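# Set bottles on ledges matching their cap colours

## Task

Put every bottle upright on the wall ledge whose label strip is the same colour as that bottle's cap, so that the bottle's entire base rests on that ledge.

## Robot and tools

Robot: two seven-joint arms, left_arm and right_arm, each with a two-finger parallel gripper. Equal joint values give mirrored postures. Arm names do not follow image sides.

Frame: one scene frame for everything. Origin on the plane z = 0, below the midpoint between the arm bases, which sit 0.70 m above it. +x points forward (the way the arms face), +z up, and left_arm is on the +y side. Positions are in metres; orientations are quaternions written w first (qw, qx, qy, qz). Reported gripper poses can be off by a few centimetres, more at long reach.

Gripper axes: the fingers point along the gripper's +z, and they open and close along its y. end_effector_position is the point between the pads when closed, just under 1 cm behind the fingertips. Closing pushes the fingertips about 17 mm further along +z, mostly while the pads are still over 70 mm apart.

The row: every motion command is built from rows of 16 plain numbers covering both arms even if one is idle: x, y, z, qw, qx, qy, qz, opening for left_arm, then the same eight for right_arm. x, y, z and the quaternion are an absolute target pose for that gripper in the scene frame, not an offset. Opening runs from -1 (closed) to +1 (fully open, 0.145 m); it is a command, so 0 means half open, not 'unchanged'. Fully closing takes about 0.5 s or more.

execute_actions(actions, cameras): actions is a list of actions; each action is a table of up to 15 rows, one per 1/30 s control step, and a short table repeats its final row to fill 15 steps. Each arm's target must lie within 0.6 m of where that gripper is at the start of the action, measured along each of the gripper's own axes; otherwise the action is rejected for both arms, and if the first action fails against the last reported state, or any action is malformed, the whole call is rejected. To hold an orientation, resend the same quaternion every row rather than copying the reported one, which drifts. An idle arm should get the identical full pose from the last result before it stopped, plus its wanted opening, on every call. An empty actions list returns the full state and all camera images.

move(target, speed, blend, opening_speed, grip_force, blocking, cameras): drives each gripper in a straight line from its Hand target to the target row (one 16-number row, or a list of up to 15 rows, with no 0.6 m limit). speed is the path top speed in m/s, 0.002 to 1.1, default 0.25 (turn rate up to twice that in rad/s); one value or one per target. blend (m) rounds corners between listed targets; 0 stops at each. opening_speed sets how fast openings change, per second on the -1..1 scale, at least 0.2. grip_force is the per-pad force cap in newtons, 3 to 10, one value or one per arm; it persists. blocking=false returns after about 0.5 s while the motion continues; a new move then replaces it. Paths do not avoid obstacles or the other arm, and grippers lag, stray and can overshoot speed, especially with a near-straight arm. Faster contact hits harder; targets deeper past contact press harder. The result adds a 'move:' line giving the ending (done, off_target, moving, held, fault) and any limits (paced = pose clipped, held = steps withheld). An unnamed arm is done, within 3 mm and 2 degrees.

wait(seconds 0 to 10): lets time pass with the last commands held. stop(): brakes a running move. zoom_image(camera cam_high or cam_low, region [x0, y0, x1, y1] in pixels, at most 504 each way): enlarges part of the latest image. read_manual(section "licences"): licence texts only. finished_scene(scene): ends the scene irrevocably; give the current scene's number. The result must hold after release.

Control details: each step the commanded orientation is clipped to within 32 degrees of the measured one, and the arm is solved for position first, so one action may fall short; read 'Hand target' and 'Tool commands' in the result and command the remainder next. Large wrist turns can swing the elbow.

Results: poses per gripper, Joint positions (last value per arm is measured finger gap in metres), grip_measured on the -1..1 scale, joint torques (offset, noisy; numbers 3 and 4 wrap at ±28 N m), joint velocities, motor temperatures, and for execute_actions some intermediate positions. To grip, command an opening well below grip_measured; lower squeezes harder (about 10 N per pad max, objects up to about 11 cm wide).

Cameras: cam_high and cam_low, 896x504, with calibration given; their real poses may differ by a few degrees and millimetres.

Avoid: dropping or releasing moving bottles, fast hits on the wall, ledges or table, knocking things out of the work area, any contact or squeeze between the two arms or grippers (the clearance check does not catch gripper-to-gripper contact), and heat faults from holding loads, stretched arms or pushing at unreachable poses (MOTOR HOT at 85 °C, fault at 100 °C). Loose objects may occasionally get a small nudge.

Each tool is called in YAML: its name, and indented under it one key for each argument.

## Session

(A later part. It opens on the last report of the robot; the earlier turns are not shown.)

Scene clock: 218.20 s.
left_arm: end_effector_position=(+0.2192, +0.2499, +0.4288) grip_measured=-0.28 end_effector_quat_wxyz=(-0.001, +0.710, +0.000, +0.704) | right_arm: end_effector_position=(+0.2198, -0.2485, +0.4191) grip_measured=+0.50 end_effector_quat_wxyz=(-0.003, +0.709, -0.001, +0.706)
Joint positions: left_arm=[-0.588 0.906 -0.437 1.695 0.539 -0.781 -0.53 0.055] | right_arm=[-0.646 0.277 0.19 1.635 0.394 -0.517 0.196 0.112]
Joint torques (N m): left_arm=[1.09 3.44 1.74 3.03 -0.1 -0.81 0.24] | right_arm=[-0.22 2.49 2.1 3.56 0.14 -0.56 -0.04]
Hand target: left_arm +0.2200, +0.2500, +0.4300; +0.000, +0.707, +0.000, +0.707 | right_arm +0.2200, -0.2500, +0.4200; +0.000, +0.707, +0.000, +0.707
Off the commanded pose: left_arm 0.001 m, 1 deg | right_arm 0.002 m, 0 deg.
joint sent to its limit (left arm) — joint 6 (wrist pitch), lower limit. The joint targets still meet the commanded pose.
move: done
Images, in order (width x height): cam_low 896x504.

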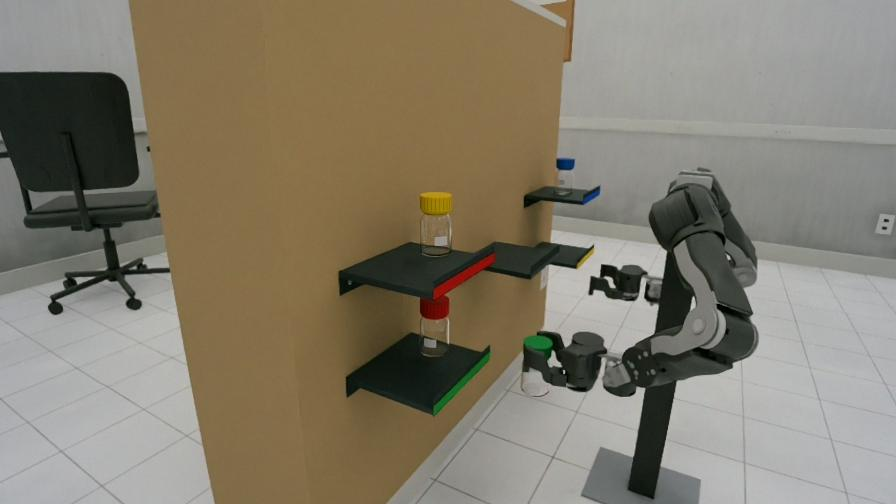

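move:
  target:
    - [0.22,0.28,0.37,-0.122,0.696,0.122,0.696,-0.7,0.22,-0.25,0.42,0,0.707,0,0.707,0.5]
    - [0.21,0.36,0.44,-0.183,0.683,0.183,0.683,-0.7,0.22,-0.25,0.42,0,0.707,0,0.707,0.5]
  cameras: ["cam_low"]
  speed: 0.2
  blend: [0.03,0]

Scene clock: 233.30 s.
left_arm: end_effector_position=(+0.2097, +0.3612, +0.4392) grip_measured=-0.28 end_effector_quat_wxyz=(-0.185, +0.685, +0.181, +0.681) | right_arm: end_effector_position=(+0.2198, -0.2485, +0.4191) grip_measured=+0.50 end_effector_quat_wxyz=(-0.003, +0.709, -0.001, +0.706)
Joint positions: left_arm=[-0.678 0.772 -0.09 1.661 0.663 -0.662 -0.689 0.055] | right_arm=[-0.646 0.277 0.19 1.635 0.394 -0.517 0.196 0.112]
Joint torques (N m): left_arm=[0.67 3.52 1.51 4.34 -0.2 -0.63 0.07] | right_arm=[-0.3 2.68 2.17 3.55 0.15 -0.55 -0.05]
Hand target: left_arm +0.2101, +0.3600, +0.4401; -0.183, +0.683, +0.183, +0.683 | right_arm +0.2200, -0.2500, +0.4200; +0.000, +0.707, +0.000, +0.707
Off the commanded pose: left_arm 0.002 m, 0 deg | right_arm 0.002 m, 0 deg.
move: done
Images, in order (width x height): cam_low 896x504.

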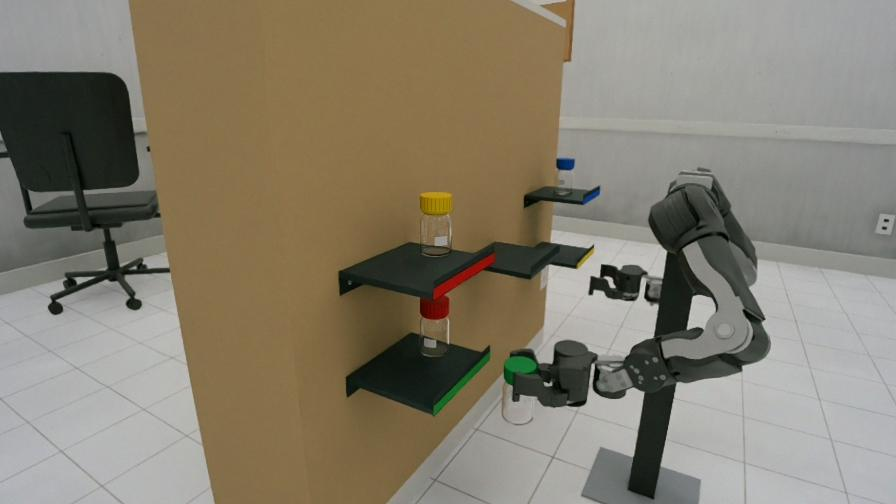

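move:
  target:
    - [0.225,0.445,0.557,-0.0616,0.704,0.0616,0.704,-0.7,0.22,-0.25,0.42,0,0.707,0,0.707,0.5]
  cameras: ["all"]
  speed: 0.18

zoom_image:
  camera: "cam_low"
  region: [340, 170, 620, 420]

zoom_image:
  camera: "cam_high"
  region: [420, 220, 530, 320]

Scene clock: 241.83 s.
left_arm: end_effector_position=(+0.2248, +0.4455, +0.5559) grip_measured=-0.28 end_effector_quat_wxyz=(-0.063, +0.707, +0.062, +0.702) | right_arm: end_effector_position=(+0.2198, -0.2485, +0.4191) grip_measured=+0.50 end_effector_quat_wxyz=(-0.003, +0.709, -0.001, +0.706)
Joint positions: left_arm=[-1.401 1.089 0.813 1.594 1.455 -0.596 0.213 0.055] | right_arm=[-0.646 0.277 0.19 1.635 0.394 -0.517 0.196 0.112]
Joint torques (N m): left_arm=[0.94 1.52 2.76 0.99 0.32 -0.79 0.23] | right_arm=[-0.2 2.65 2.09 3.47 0.17 -0.53 -0.03]
Hand target: left_arm +0.2250, +0.4450, +0.5571; -0.062, +0.704, +0.062, +0.704 | right_arm +0.2200, -0.2500, +0.4200; +0.000, +0.707, +0.000, +0.707
Off the commanded pose: left_arm 0.001 m, 0 deg | right_arm 0.002 m, 0 deg.
move: done

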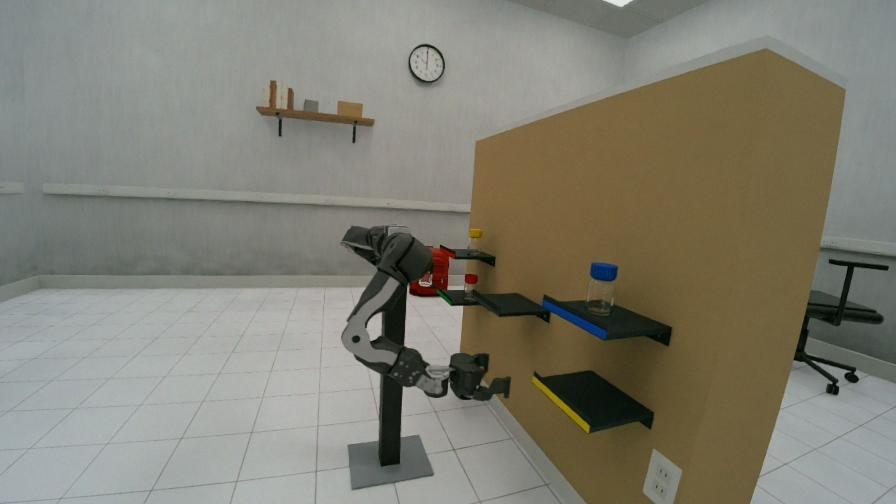

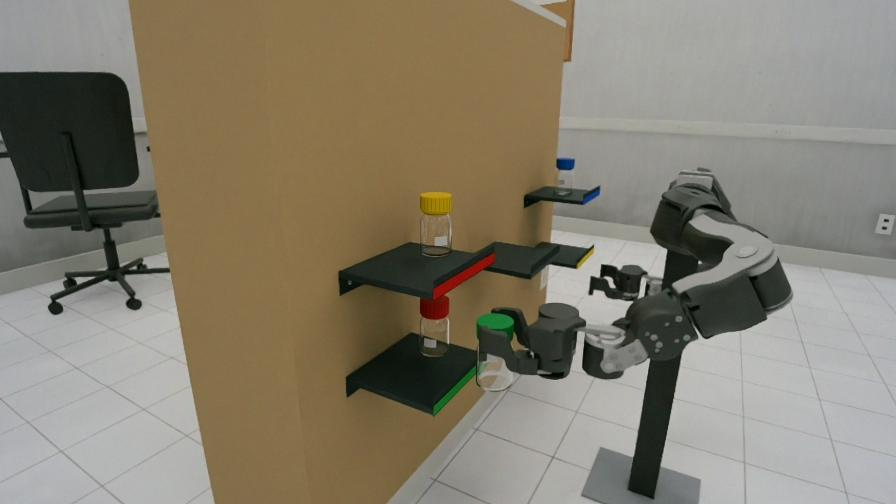

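Scaled by 1.800 from the camera's 896x504 image, which has a finer 1280x720 frame.

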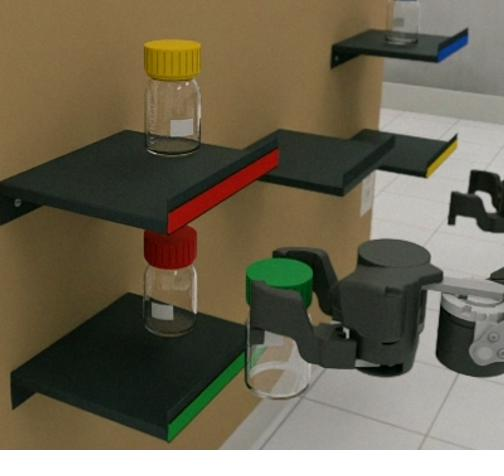

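Scaled by 4.582 from the camera's 896x504 image, which has a finer 1280x720 frame.

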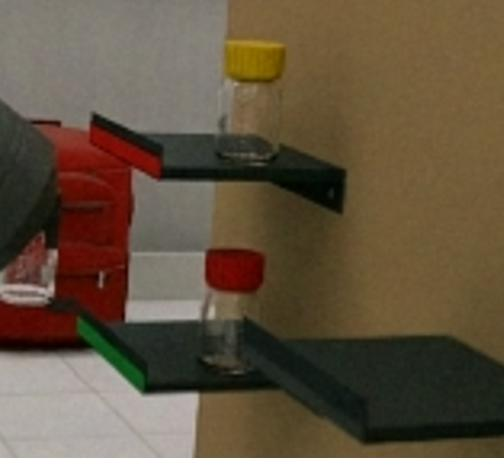

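move:
  target:
    - [0.37,0.447,0.557,0,0.707,0,0.707,-0.7,0.22,-0.25,0.42,0,0.707,0,0.707,0.5]
    - [0.37,0.447,0.526,0,0.707,0,0.707,-0.7,0.22,-0.25,0.42,0,0.707,0,0.707,0.5]
  cameras: ["all"]
  speed: 0.12

zoom_image:
  camera: "cam_low"
  region: [340, 170, 620, 420]

zoom_image:
  camera: "cam_high"
  region: [420, 220, 530, 320]

Scene clock: 257.03 s.
left_arm: end_effector_position=(+0.3693, +0.4475, +0.5234) grip_measured=-0.29 end_effector_quat_wxyz=(-0.001, +0.712, +0.001, +0.702) | right_arm: end_effector_position=(+0.2198, -0.2485, +0.4191) grip_measured=+0.50 end_effector_quat_wxyz=(-0.003, +0.709, -0.001, +0.706)
Joint positions: left_arm=[0.267 1.072 -0.327 0.849 1.207 -0.315 0.508 0.054] | right_arm=[-0.646 0.277 0.19 1.635 0.394 -0.517 0.196 0.112]
Joint torques (N m): left_arm=[6.29 8.06 2.89 1.95 0.41 -0.83 0.24] | right_arm=[-0.28 2.52 2.1 3.56 0.15 -0.55 -0.05]
Hand target: left_arm +0.3700, +0.4470, +0.5260; +0.000, +0.707, +0.000, +0.707 | right_arm +0.2200, -0.2500, +0.4200; +0.000, +0.707, +0.000, +0.707
Off the commanded pose: left_arm 0.003 m, 1 deg | right_arm 0.002 m, 0 deg.
move: done

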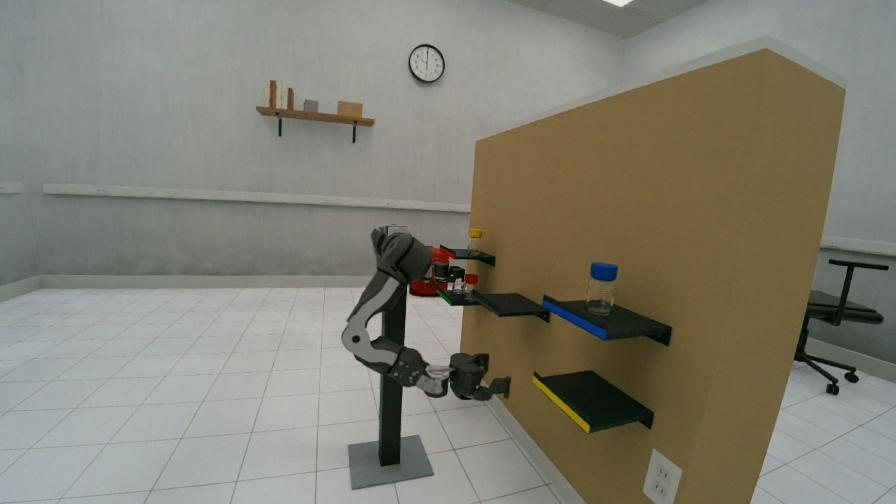

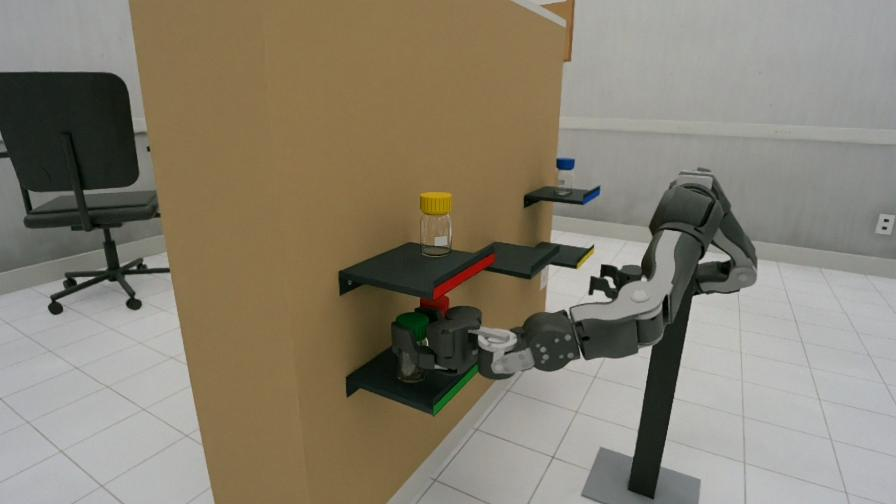

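Scaled by 1.800 from the camera's 896x504 image, which has a finer 1280x720 frame.

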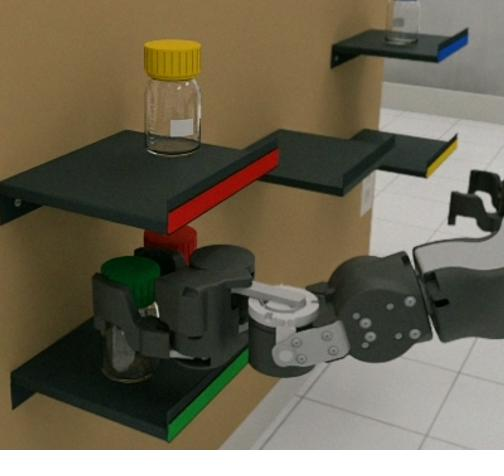

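Scaled by 4.582 from the camera's 896x504 image, which has a finer 1280x720 frame.

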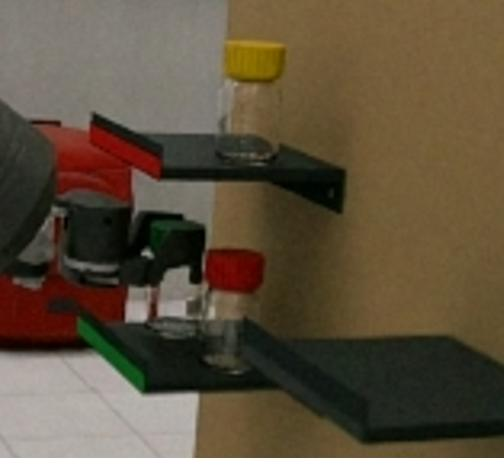

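move:
  target:
    - [0.37,0.447,0.512,0,0.707,0,0.707,-0.7,0.22,-0.25,0.42,0,0.707,0,0.707,0.5]
    - [0.37,0.447,0.514,0,0.707,0,0.707,0.2,0.22,-0.25,0.42,0,0.707,0,0.707,0.5]
    - [0.245,0.447,0.52,0,0.707,0,0.707,0.2,0.22,-0.25,0.42,0,0.707,0,0.707,0.5]
    - [0.23,0.36,0.6,0,0.707,0,0.707,0.5,0.22,-0.25,0.42,0,0.707,0,0.707,0.5]
    - [0.23,0.337,0.712,0,0.707,0,0.707,0.5,0.22,-0.25,0.42,0,0.707,0,0.707,0.5]
    - [0.30,0.337,0.712,0,0.707,0,0.707,0.5,0.22,-0.25,0.42,0,0.707,0,0.707,0.5]
  cameras: ["all"]
  speed: [0.03,0.05,0.12,0.2,0.2,0.15]
  opening_speed: 0.8
  blend: [0,0,0.02,0.05,0.02,0]

zoom_image:
  camera: "cam_low"
  region: [340, 150, 620, 420]

zoom_image:
  camera: "cam_high"
  region: [420, 220, 530, 320]

Scene clock: 281.50 s.
left_arm: end_effector_position=(+0.2998, +0.3365, +0.7142) grip_measured=+0.50 end_effector_quat_wxyz=(+0.000, +0.705, -0.002, +0.709) | right_arm: end_effector_position=(+0.2198, -0.2485, +0.4191) grip_measured=+0.50 end_effector_quat_wxyz=(-0.003, +0.709, -0.001, +0.706)
Joint positions: left_arm=[-1.399 1.211 1.536 2.034 1.569 0.134 -0.102 0.112] | right_arm=[-0.646 0.277 0.19 1.635 0.394 -0.517 0.196 0.112]
Joint torques (N m): left_arm=[1.57 1.49 2.32 0.34 0.14 -0.7 -0.01] | right_arm=[-0.33 2.33 2.14 3.52 0.15 -0.56 -0.07]
Hand target: left_arm +0.3000, +0.3370, +0.7121; +0.000, +0.707, +0.000, +0.707 | right_arm +0.2200, -0.2500, +0.4200; +0.000, +0.707, +0.000, +0.707
Off the commanded pose: left_arm 0.002 m, 0 deg | right_arm 0.002 m, 0 deg.
move: done; blend cut to 0 m at target 4; target 2's new opening was sent with left_arm's hand 0.004 m and 1 deg from that target

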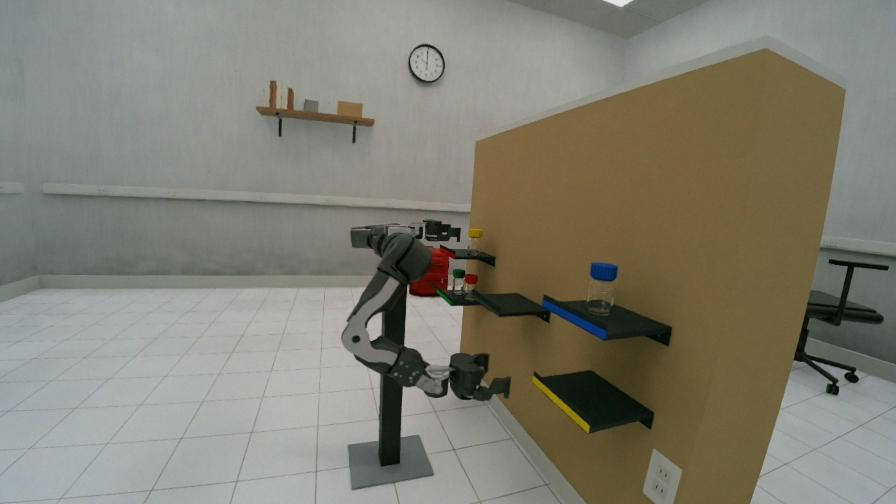

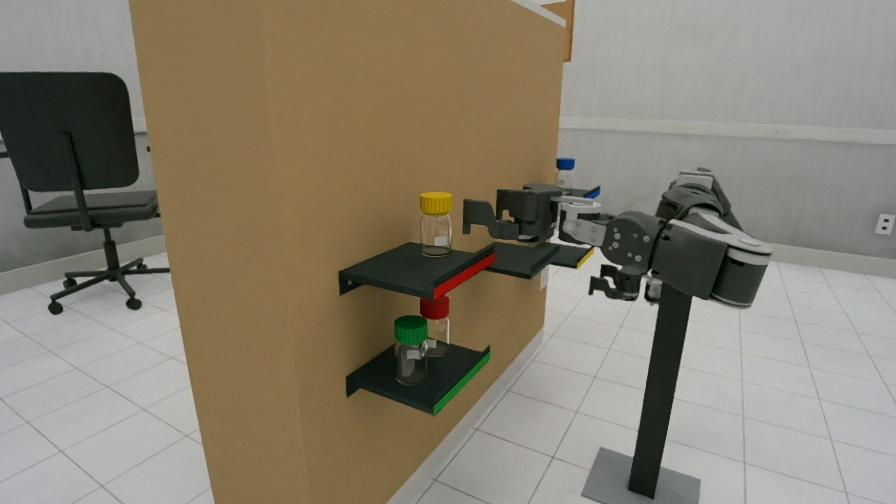

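Scaled by 1.800 from the camera's 896x504 image, which has a finer 1280x720 frame.

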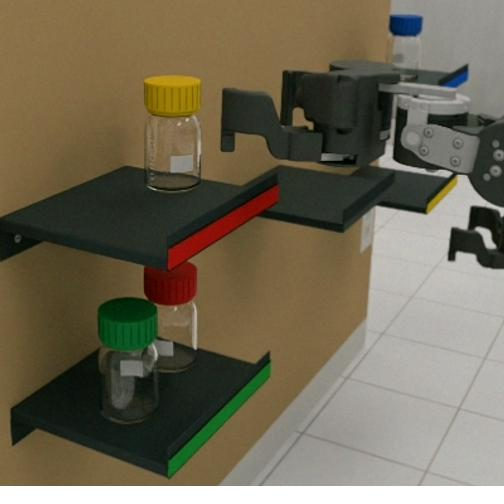

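Scaled by 4.582 from the camera's 896x504 image, which has a finer 1280x720 frame.

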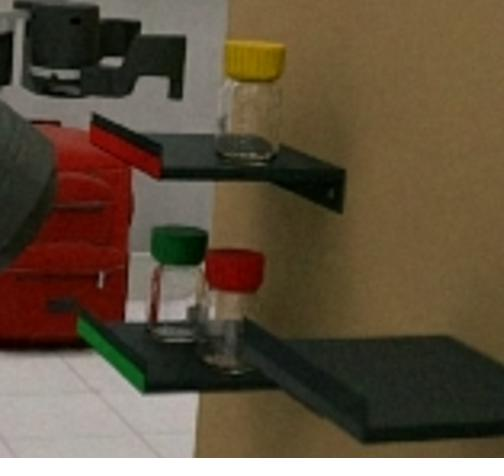

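move:
  target:
    - [0.387,0.341,0.710,0,0.707,0,0.707,0.5,0.22,-0.25,0.42,0,0.707,0,0.707,0.5]
    - [0.387,0.341,0.710,0,0.707,0,0.707,-0.7,0.22,-0.25,0.42,0,0.707,0,0.707,0.5]
    - [0.387,0.341,0.752,0,0.707,0,0.707,-0.7,0.22,-0.25,0.42,0,0.707,0,0.707,0.5]
  cameras: ["all"]
  speed: [0.12,0.1,0.1]
  opening_speed: 0.7

zoom_image:
  camera: "cam_low"
  region: [340, 150, 620, 420]

zoom_image:
  camera: "cam_high"
  region: [420, 200, 530, 300]

Scene clock: 306.73 s.
left_arm: end_effector_position=(+0.3868, +0.3421, +0.7507) grip_measured=-0.27 end_effector_quat_wxyz=(-0.008, +0.707, -0.007, +0.707) | right_arm: end_effector_position=(+0.2198, -0.2485, +0.4191) grip_measured=+0.50 end_effector_quat_wxyz=(-0.003, +0.709, -0.001, +0.706)
Joint positions: left_arm=[-1.335 1.645 1.573 1.642 1.584 0.24 -0.146 0.055] | right_arm=[-0.646 0.277 0.19 1.635 0.394 -0.517 0.196 0.112]
Joint torques (N m): left_arm=[5.58 2.25 3.75 -0.03 0.12 -0.82 0.19] | right_arm=[-0.3 2.73 2.06 3.59 0.13 -0.53 -0.07]
Hand target: left_arm +0.3870, +0.3411, +0.7520; -0.005, +0.705, -0.008, +0.709 | right_arm +0.2200, -0.2500, +0.4200; +0.000, +0.707, +0.000, +0.707
Off the commanded pose: left_arm 0.002 m, 1 deg | right_arm 0.002 m, 0 deg.
joint sent to its limit (left arm) — joint 3 (upper arm roll), upper limit; joint 5 (forearm roll), upper limit. The joint targets still meet the commanded pose.
move: done

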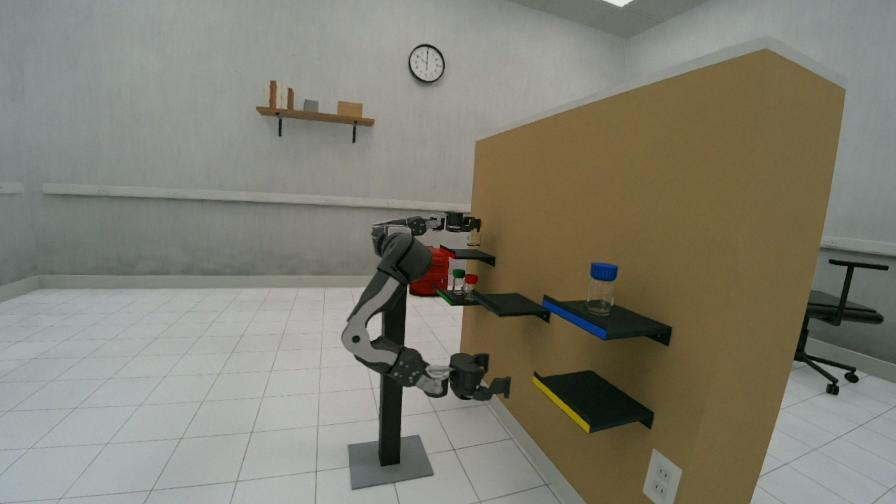

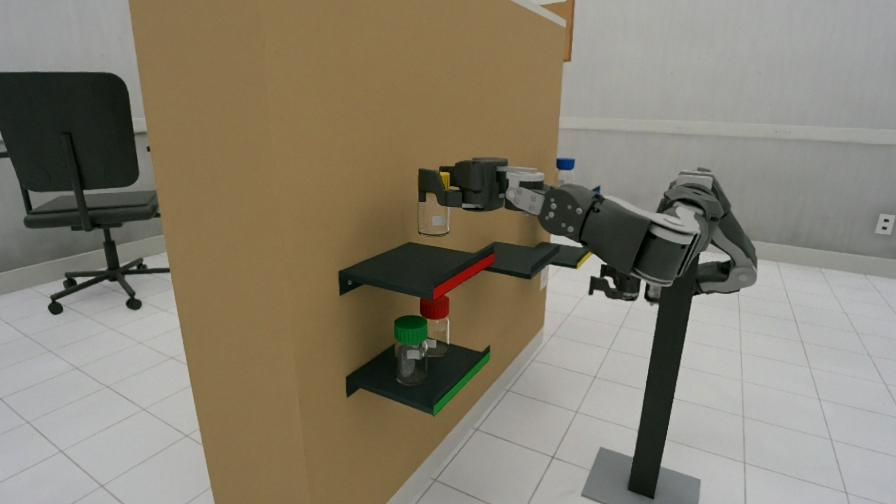

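Scaled by 1.800 from the camera's 896x504 image, which has a finer 1280x720 frame.

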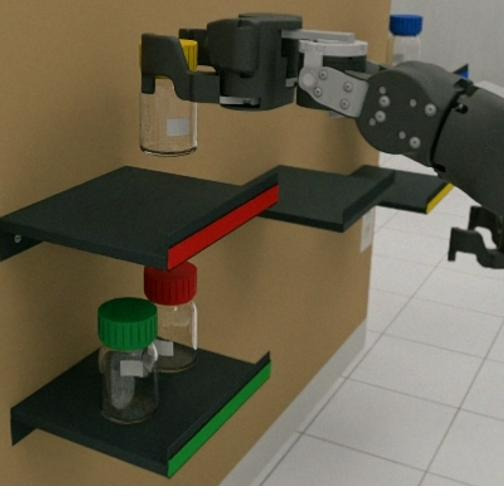

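Scaled by 4.582 from the camera's 896x504 image, which has a finer 1280x720 frame.

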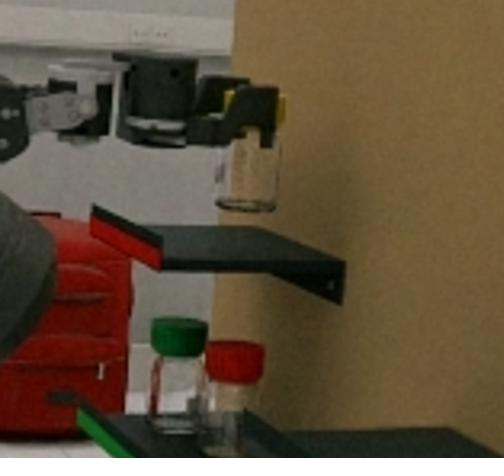

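move:
  target:
    - [0.21,0.33,0.752,0,0.707,0,0.707,-0.7,0.22,-0.25,0.42,0,0.707,0,0.707,0.5]
    - [0.21,0.34,0.50,0,0.707,0,0.707,-0.7,0.22,-0.25,0.42,0,0.707,0,0.707,0.5]
    - [0.22,0.25,0.42,0,0.707,0,0.707,-0.7,0.22,-0.25,0.42,0,0.707,0,0.707,0.5]
    - [0.22,0.18,0.48,0.062,0.704,-0.062,0.704,-0.7,0.22,-0.25,0.42,0,0.707,0,0.707,0.5]
    - [0.235,0.15,0.60,0.108,0.699,-0.108,0.699,-0.7,0.22,-0.25,0.42,0,0.707,0,0.707,0.5]
    - [0.29,0.06,0.655,0.153,0.690,-0.153,0.690,-0.7,0.22,-0.25,0.42,0,0.707,0,0.707,0.5]
    - [0.38,0.01,0.652,0.153,0.690,-0.153,0.690,-0.7,0.22,-0.25,0.42,0,0.707,0,0.707,0.5]
  cameras: ["all"]
  speed: [0.16,0.2,0.18,0.18,0.18,0.16,0.15]
  blend: [0.03,0.05,0.03,0.04,0.04,0.02,0]

zoom_image:
  camera: "cam_low"
  region: [450, 170, 600, 290]

zoom_image:
  camera: "cam_high"
  region: [420, 220, 580, 330]

Scene clock: 330.00 s.
left_arm: end_effector_position=(+0.3803, +0.0108, +0.6499) grip_measured=-0.27 end_effector_quat_wxyz=(+0.152, +0.694, -0.153, +0.687) | right_arm: end_effector_position=(+0.2198, -0.2485, +0.4191) grip_measured=+0.50 end_effector_quat_wxyz=(-0.003, +0.709, -0.001, +0.706)
Joint positions: left_arm=[0.507 0.104 -0.458 1.933 0.419 0.756 -0.224 0.055] | right_arm=[-0.646 0.277 0.19 1.635 0.394 -0.517 0.196 0.112]
Joint torques (N m): left_arm=[7.61 -1.15 0.32 4.19 -0.04 -0.97 0.13] | right_arm=[-0.2 2.52 2.06 3.48 0.14 -0.53 -0.07]
Hand target: left_arm +0.3800, +0.0100, +0.6519; +0.153, +0.690, -0.153, +0.690 | right_arm +0.2200, -0.2500, +0.4200; +0.000, +0.707, +0.000, +0.707
Off the commanded pose: left_arm 0.002 m, 1 deg | right_arm 0.002 m, 0 deg.
move: done

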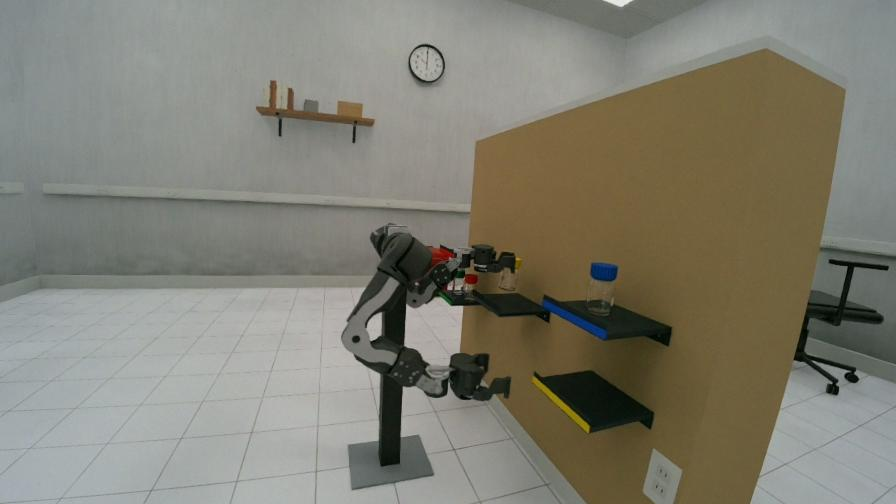

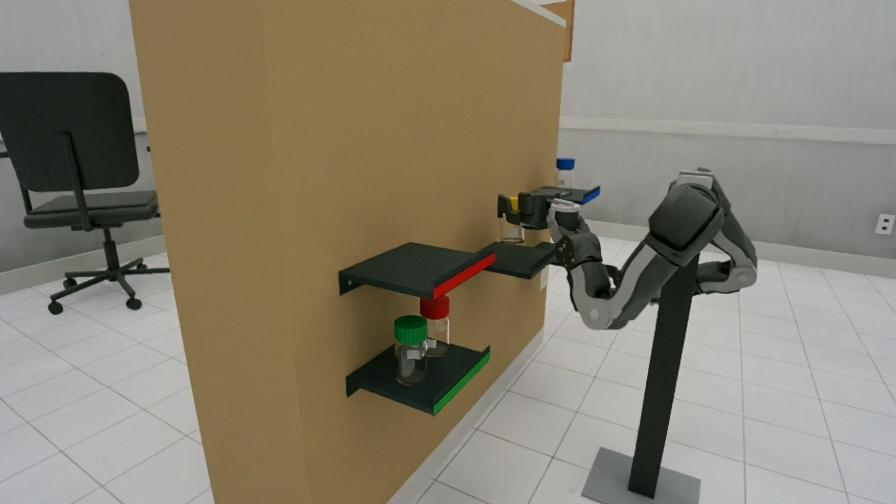

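Scaled by 3.360 from the camera's 896x504 image, which has a finer 1280x720 frame.

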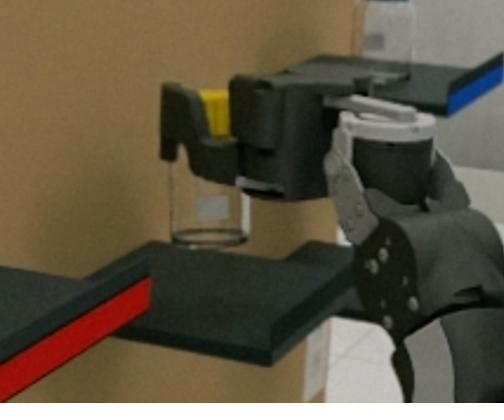

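Scaled by 3.150 from the camera's 896x504 image, which has a finer 1280x720 frame.

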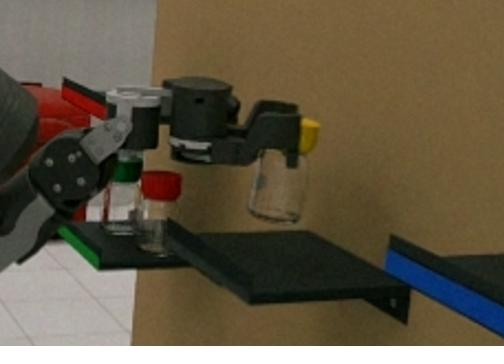

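move:
  target:
    - [0.38,0.01,0.650,0.1729,0.588,-0.1303,0.780,-0.7,0.22,-0.25,0.42,0,0.707,0,0.707,0.5]
    - [0.38,0.01,0.624,0.1729,0.588,-0.1303,0.780,-0.7,0.22,-0.25,0.42,0,0.707,0,0.707,0.5]
  cameras: ["all"]
  speed: 0.15

zoom_image:
  camera: "cam_low"
  region: [450, 170, 600, 290]

zoom_image:
  camera: "cam_high"
  region: [420, 220, 580, 330]

Scene clock: 342.93 s.
left_arm: end_effector_position=(+0.3809, +0.0109, +0.6208) grip_measured=-0.27 end_effector_quat_wxyz=(+0.170, +0.594, -0.129, +0.776) | right_arm: end_effector_position=(+0.2198, -0.2485, +0.4191) grip_measured=+0.50 end_effector_quat_wxyz=(-0.003, +0.709, -0.001, +0.706)
Joint positions: left_arm=[0.353 0.173 -0.539 1.77 0.304 0.143 -0.17 0.055] | right_arm=[-0.646 0.277 0.19 1.635 0.394 -0.517 0.196 0.112]
Joint torques (N m): left_arm=[7.45 -1.02 0.55 5.31 -0.01 -0.97 0.17] | right_arm=[-0.22 2.52 2.11 3.55 0.16 -0.52 -0.06]
Hand target: left_arm +0.3799, +0.0100, +0.6239; +0.173, +0.588, -0.130, +0.780 | right_arm +0.2200, -0.2500, +0.4200; +0.000, +0.707, +0.000, +0.707
Off the commanded pose: left_arm 0.003 m, 1 deg | right_arm 0.002 m, 0 deg.
move: done

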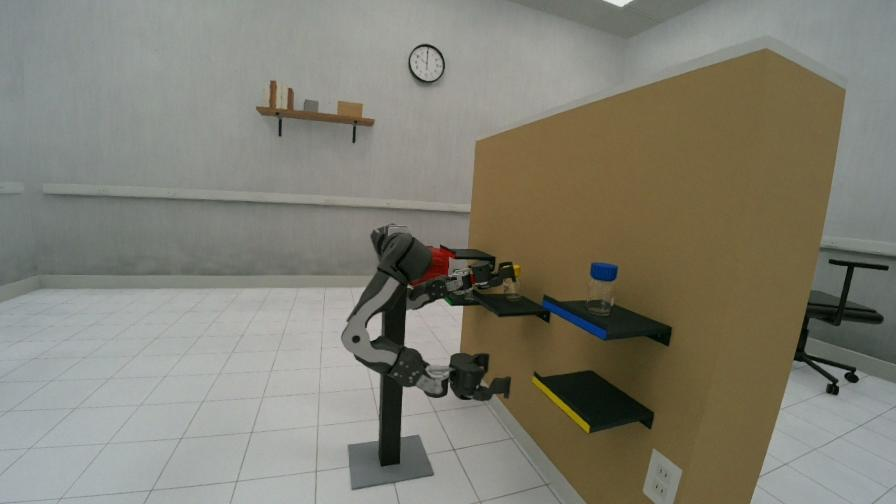

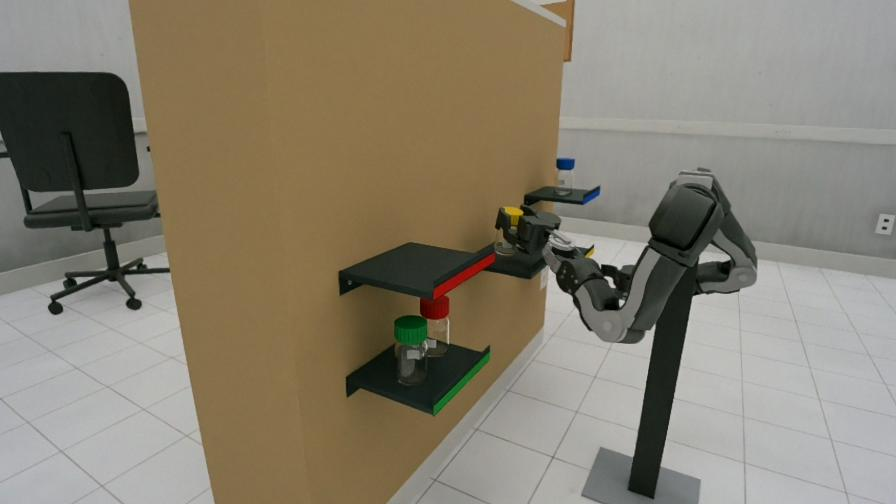

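Scaled by 3.360 from the camera's 896x504 image, which has a finer 1280x720 frame.

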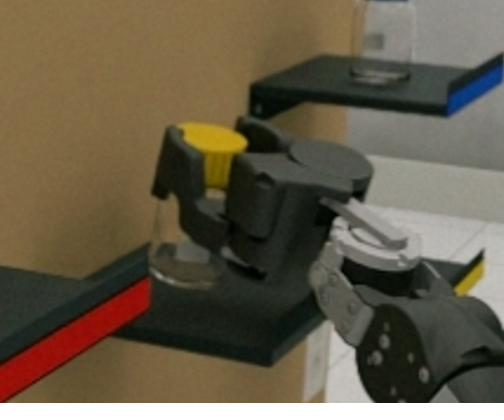

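Scaled by 3.150 from the camera's 896x504 image, which has a finer 1280x720 frame.

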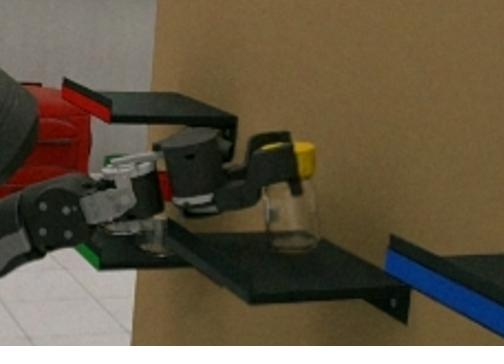

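move:
  target:
    - [0.38,0.01,0.622,0.168,0.614,-0.136,0.759,-0.7,0.22,-0.25,0.42,0,0.707,0,0.707,0.5]
    - [0.38,0.01,0.604,0.168,0.614,-0.136,0.759,-0.7,0.22,-0.25,0.42,0,0.707,0,0.707,0.5]
  cameras: ["all"]
  speed: [0.1,0.03]

zoom_image:
  camera: "cam_low"
  region: [450, 170, 600, 290]

zoom_image:
  camera: "cam_high"
  region: [420, 220, 580, 330]

Scene clock: 356.20 s.
left_arm: end_effector_position=(+0.3794, +0.0106, +0.6124) grip_measured=-0.27 end_effector_quat_wxyz=(+0.170, +0.604, -0.133, +0.767) | right_arm: end_effector_position=(+0.2198, -0.2485, +0.4191) grip_measured=+0.50 end_effector_quat_wxyz=(-0.003, +0.709, -0.001, +0.706)
Joint positions: left_arm=[0.337 0.179 -0.543 1.772 0.306 0.154 -0.17 0.055] | right_arm=[-0.646 0.277 0.19 1.635 0.394 -0.517 0.196 0.112]
Joint torques (N m): left_arm=[5.02 -0.12 0.08 3 0.1 -0.37 0.13] | right_arm=[-0.3 2.47 2.11 3.56 0.14 -0.53 -0.05]
Hand target: left_arm +0.3799, +0.0100, +0.6039; +0.168, +0.614, -0.136, +0.759 | right_arm +0.2200, -0.2500, +0.4200; +0.000, +0.707, +0.000, +0.707
Off the commanded pose: left_arm 0.008 m, 2 deg | right_arm 0.002 m, 0 deg.
move: off_target (left_arm)

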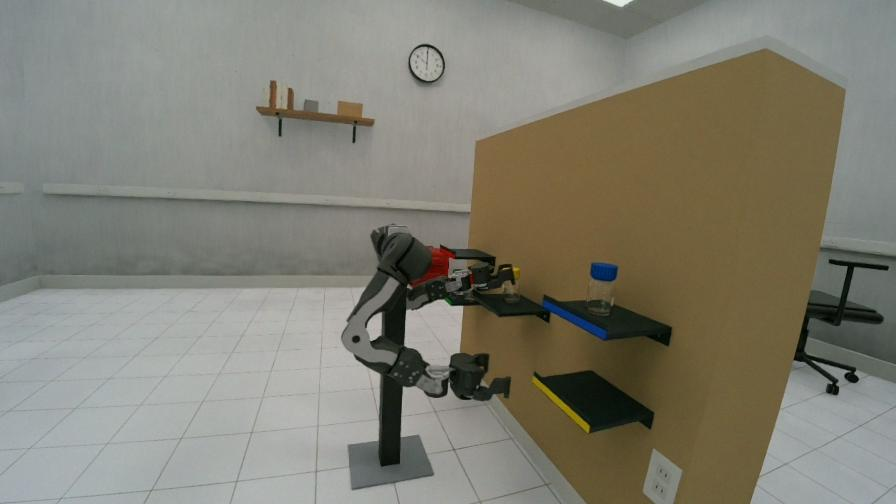

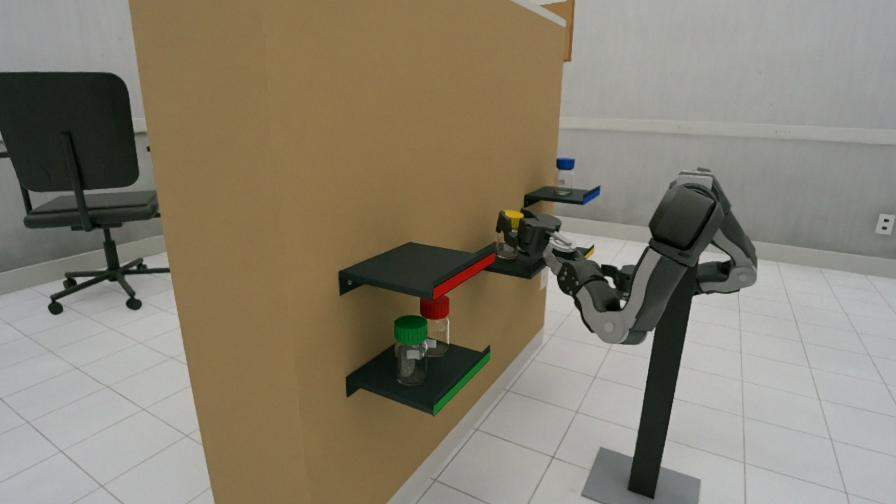

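Scaled by 3.360 from the camera's 896x504 image, which has a finer 1280x720 frame.

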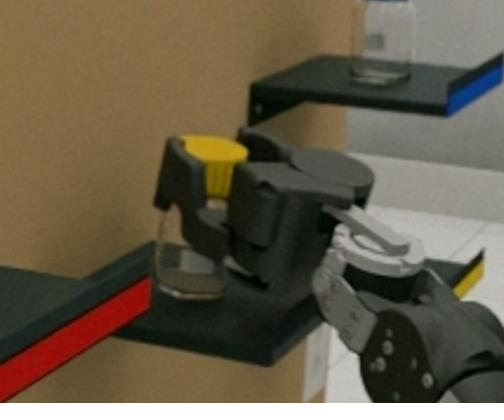

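Scaled by 3.150 from the camera's 896x504 image, which has a finer 1280x720 frame.

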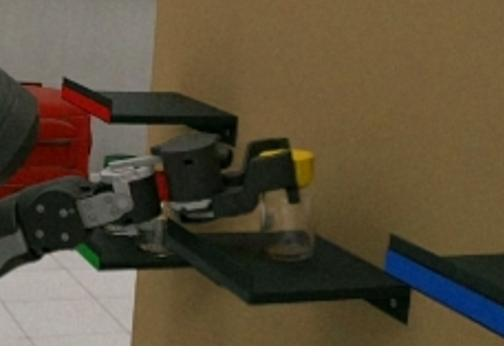

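move:
  target:
    - [0.38,0.01,0.612,0.168,0.614,-0.136,0.759,-0.7,0.22,-0.25,0.42,0,0.707,0,0.707,0.5]
    - [0.38,0.01,0.612,0.168,0.614,-0.136,0.759,0.3,0.22,-0.25,0.42,0,0.707,0,0.707,0.5]
    - [0.285,0.054,0.613,0.168,0.614,-0.136,0.759,0.3,0.22,-0.2,0.44,-0.062,0.704,0.062,0.704,0.5]
    - [0.225,0.20,0.54,0,0.707,0,0.707,0.5,0.225,-0.17,0.52,-0.088,0.7015,0.088,0.7015,0.5]
    - [0.225,0.337,0.512,0,0.707,0,0.707,0.5,0.295,-0.06,0.607,-0.153,0.690,0.153,0.690,0.5]
    - [0.30,0.337,0.512,0,0.707,0,0.707,0.5,0.34,-0.035,0.607,-0.153,0.690,0.153,0.690,0.5]
  cameras: ["all"]
  speed: [0.05,0.05,0.12,0.2,0.2,0.15]
  opening_speed: 0.7
  blend: [0,0,0.02,0.04,0.02,0]

zoom_image:
  camera: "cam_low"
  region: [360, 170, 620, 400]

zoom_image:
  camera: "cam_high"
  region: [420, 220, 580, 330]

Scene clock: 382.50 s.
left_arm: end_effector_position=(+0.3007, +0.3360, +0.5154) grip_measured=+0.50 end_effector_quat_wxyz=(+0.002, +0.703, -0.002, +0.711) | right_arm: end_effector_position=(+0.3399, -0.0349, +0.6081) grip_measured=+0.50 end_effector_quat_wxyz=(-0.154, +0.689, +0.154, +0.691)
Joint positions: left_arm=[-0.504 0.842 0.245 1.666 0.889 -0.266 0.099 0.112] | right_arm=[0.163 0.136 -0.354 2.098 0.226 0.621 -0.027 0.112]
Joint torques (N m): left_arm=[2.07 5.18 1.83 2.74 0.12 -0.52 -0.04] | right_arm=[3.34 -0.73 0.31 3.41 0.03 -0.44 -0.09]
Hand target: left_arm +0.3000, +0.3370, +0.5120; +0.000, +0.707, +0.000, +0.707 | right_arm +0.3400, -0.0349, +0.6069; -0.153, +0.690, +0.153, +0.690
Off the commanded pose: left_arm 0.004 m, 1 deg | right_arm 0.001 m, 0 deg.
move: off_target (left_arm); blend cut to 0 m at target 4

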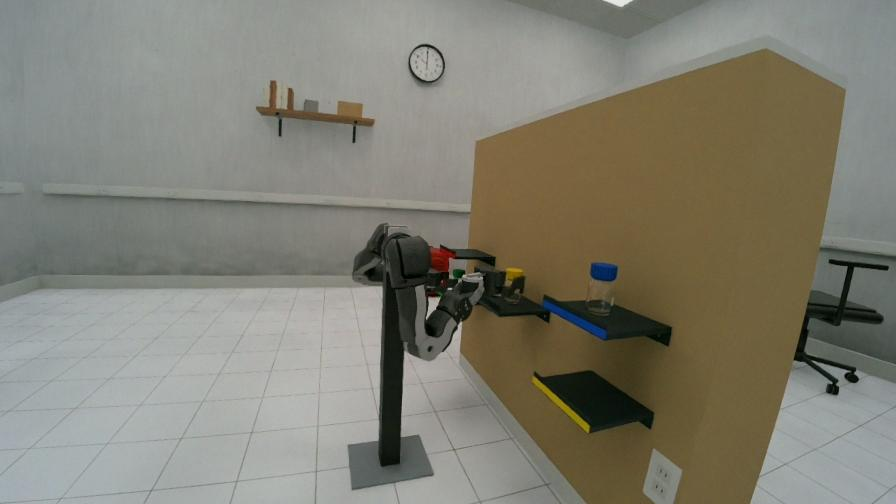

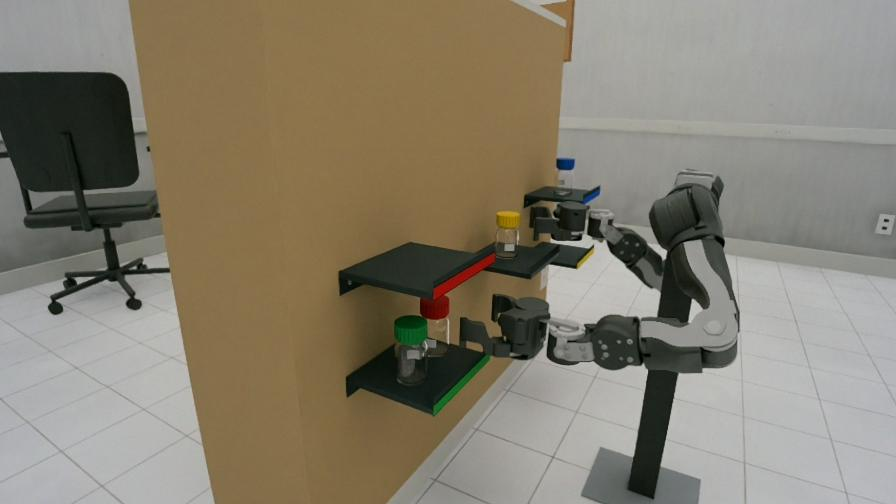

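Scaled by 1.938 from the camera's 896x504 image, which has a finer 1280x720 frame.

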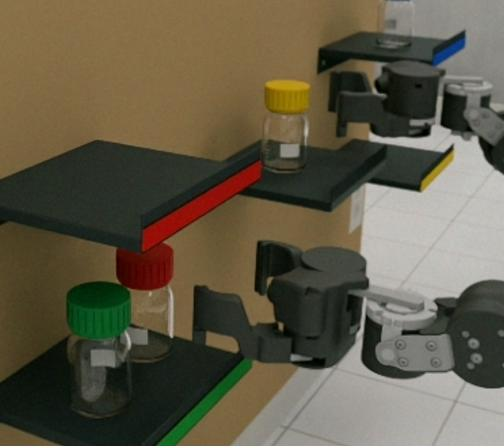

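Scaled by 3.150 from the camera's 896x504 image, which has a finer 1280x720 frame.

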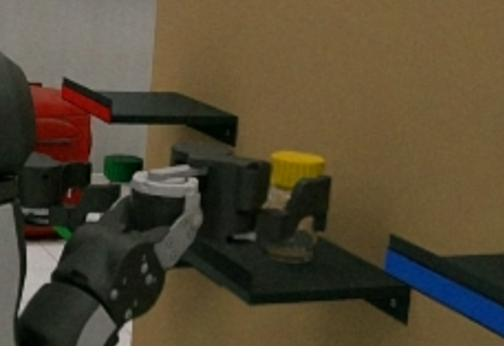

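move:
  target:
    - [0.31,0.342,0.510,0,0.707,0,0.707,0.2,0.35,-0.03,0.607,-0.153,0.690,0.153,0.690,0.5]
    - [0.386,0.342,0.510,0,0.707,0,0.707,0.2,0.396,-0.004,0.607,-0.153,0.690,0.153,0.690,0.5]
  cameras: ["all"]
  speed: [0.1,0.1]
  opening_speed: 0.8
  blend: [0.005,0]

zoom_image:
  camera: "cam_low"
  region: [360, 170, 620, 400]

zoom_image:
  camera: "cam_high"
  region: [420, 220, 580, 330]

Scene clock: 409.60 s.
left_arm: end_effector_position=(+0.3869, +0.3429, +0.5146) grip_measured=+0.20 end_effector_quat_wxyz=(-0.002, +0.703, +0.001, +0.711) | right_arm: end_effector_position=(+0.3960, -0.0046, +0.6073) grip_measured=+0.50 end_effector_quat_wxyz=(-0.154, +0.691, +0.153, +0.690)
Joint positions: left_arm=[0.083 0.833 -0.107 1.312 0.851 -0.181 0.118 0.09] | right_arm=[0.391 0.009 -0.395 1.775 0.185 0.559 -0.027 0.112]
Joint torques (N m): left_arm=[4.81 5.87 1.62 2.81 0.21 -0.6 0.21] | right_arm=[5.13 -1.7 -0.03 3.45 0.06 -0.53 -0.02]
Hand target: left_arm +0.3860, +0.3420, +0.5100; +0.000, +0.707, +0.000, +0.707 | right_arm +0.3959, -0.0039, +0.6069; -0.153, +0.690, +0.153, +0.690
Off the commanded pose: left_arm 0.005 m, 1 deg | right_arm 0.001 m, 0 deg.
move: off_target (left_arm)

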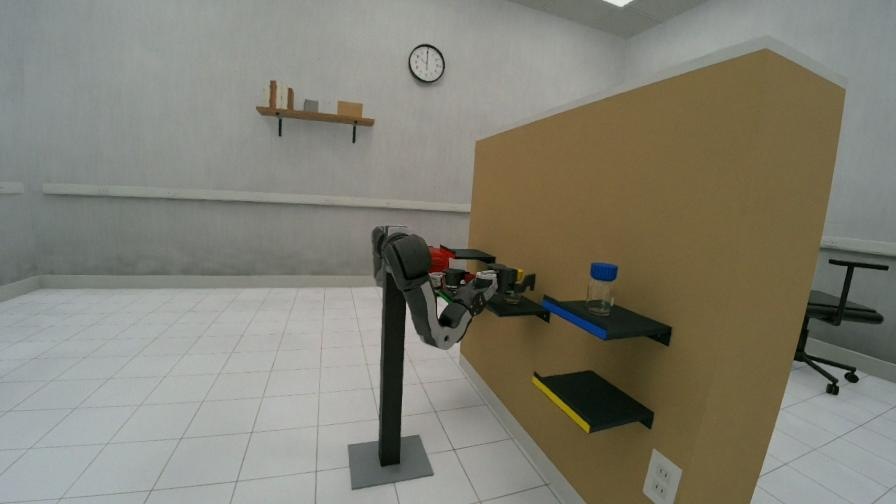

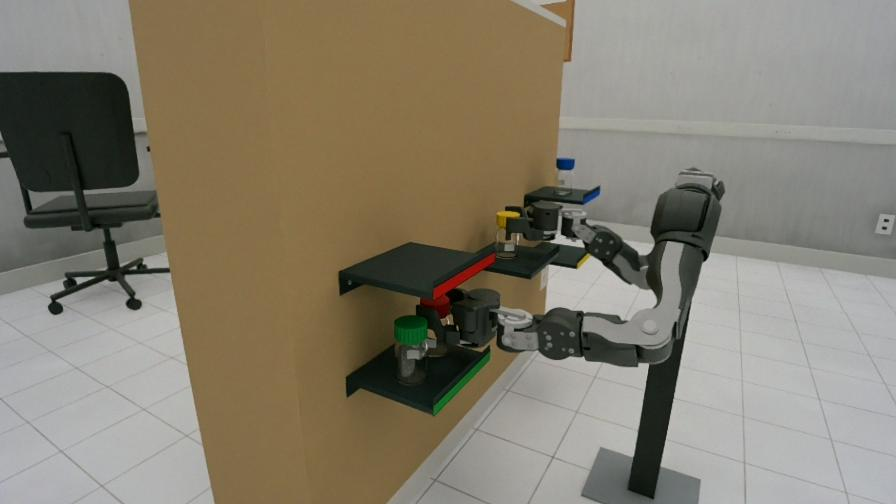

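Scaled by 1.938 from the camera's 896x504 image, which has a finer 1280x720 frame.

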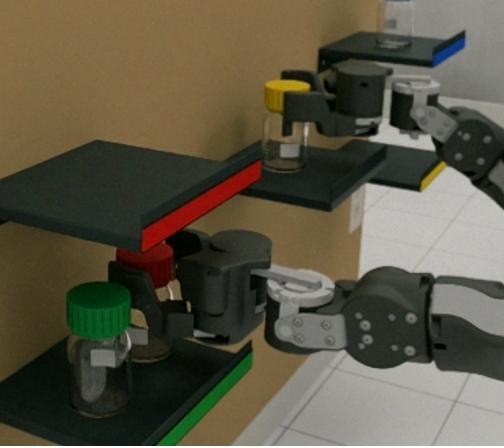

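Scaled by 3.150 from the camera's 896x504 image, which has a finer 1280x720 frame.

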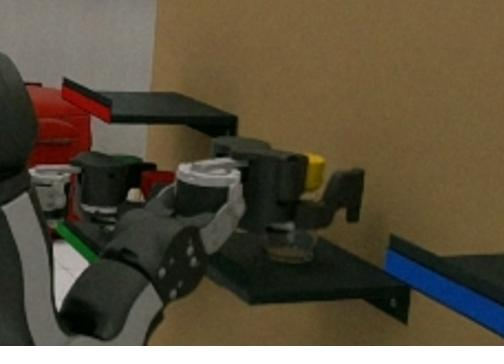

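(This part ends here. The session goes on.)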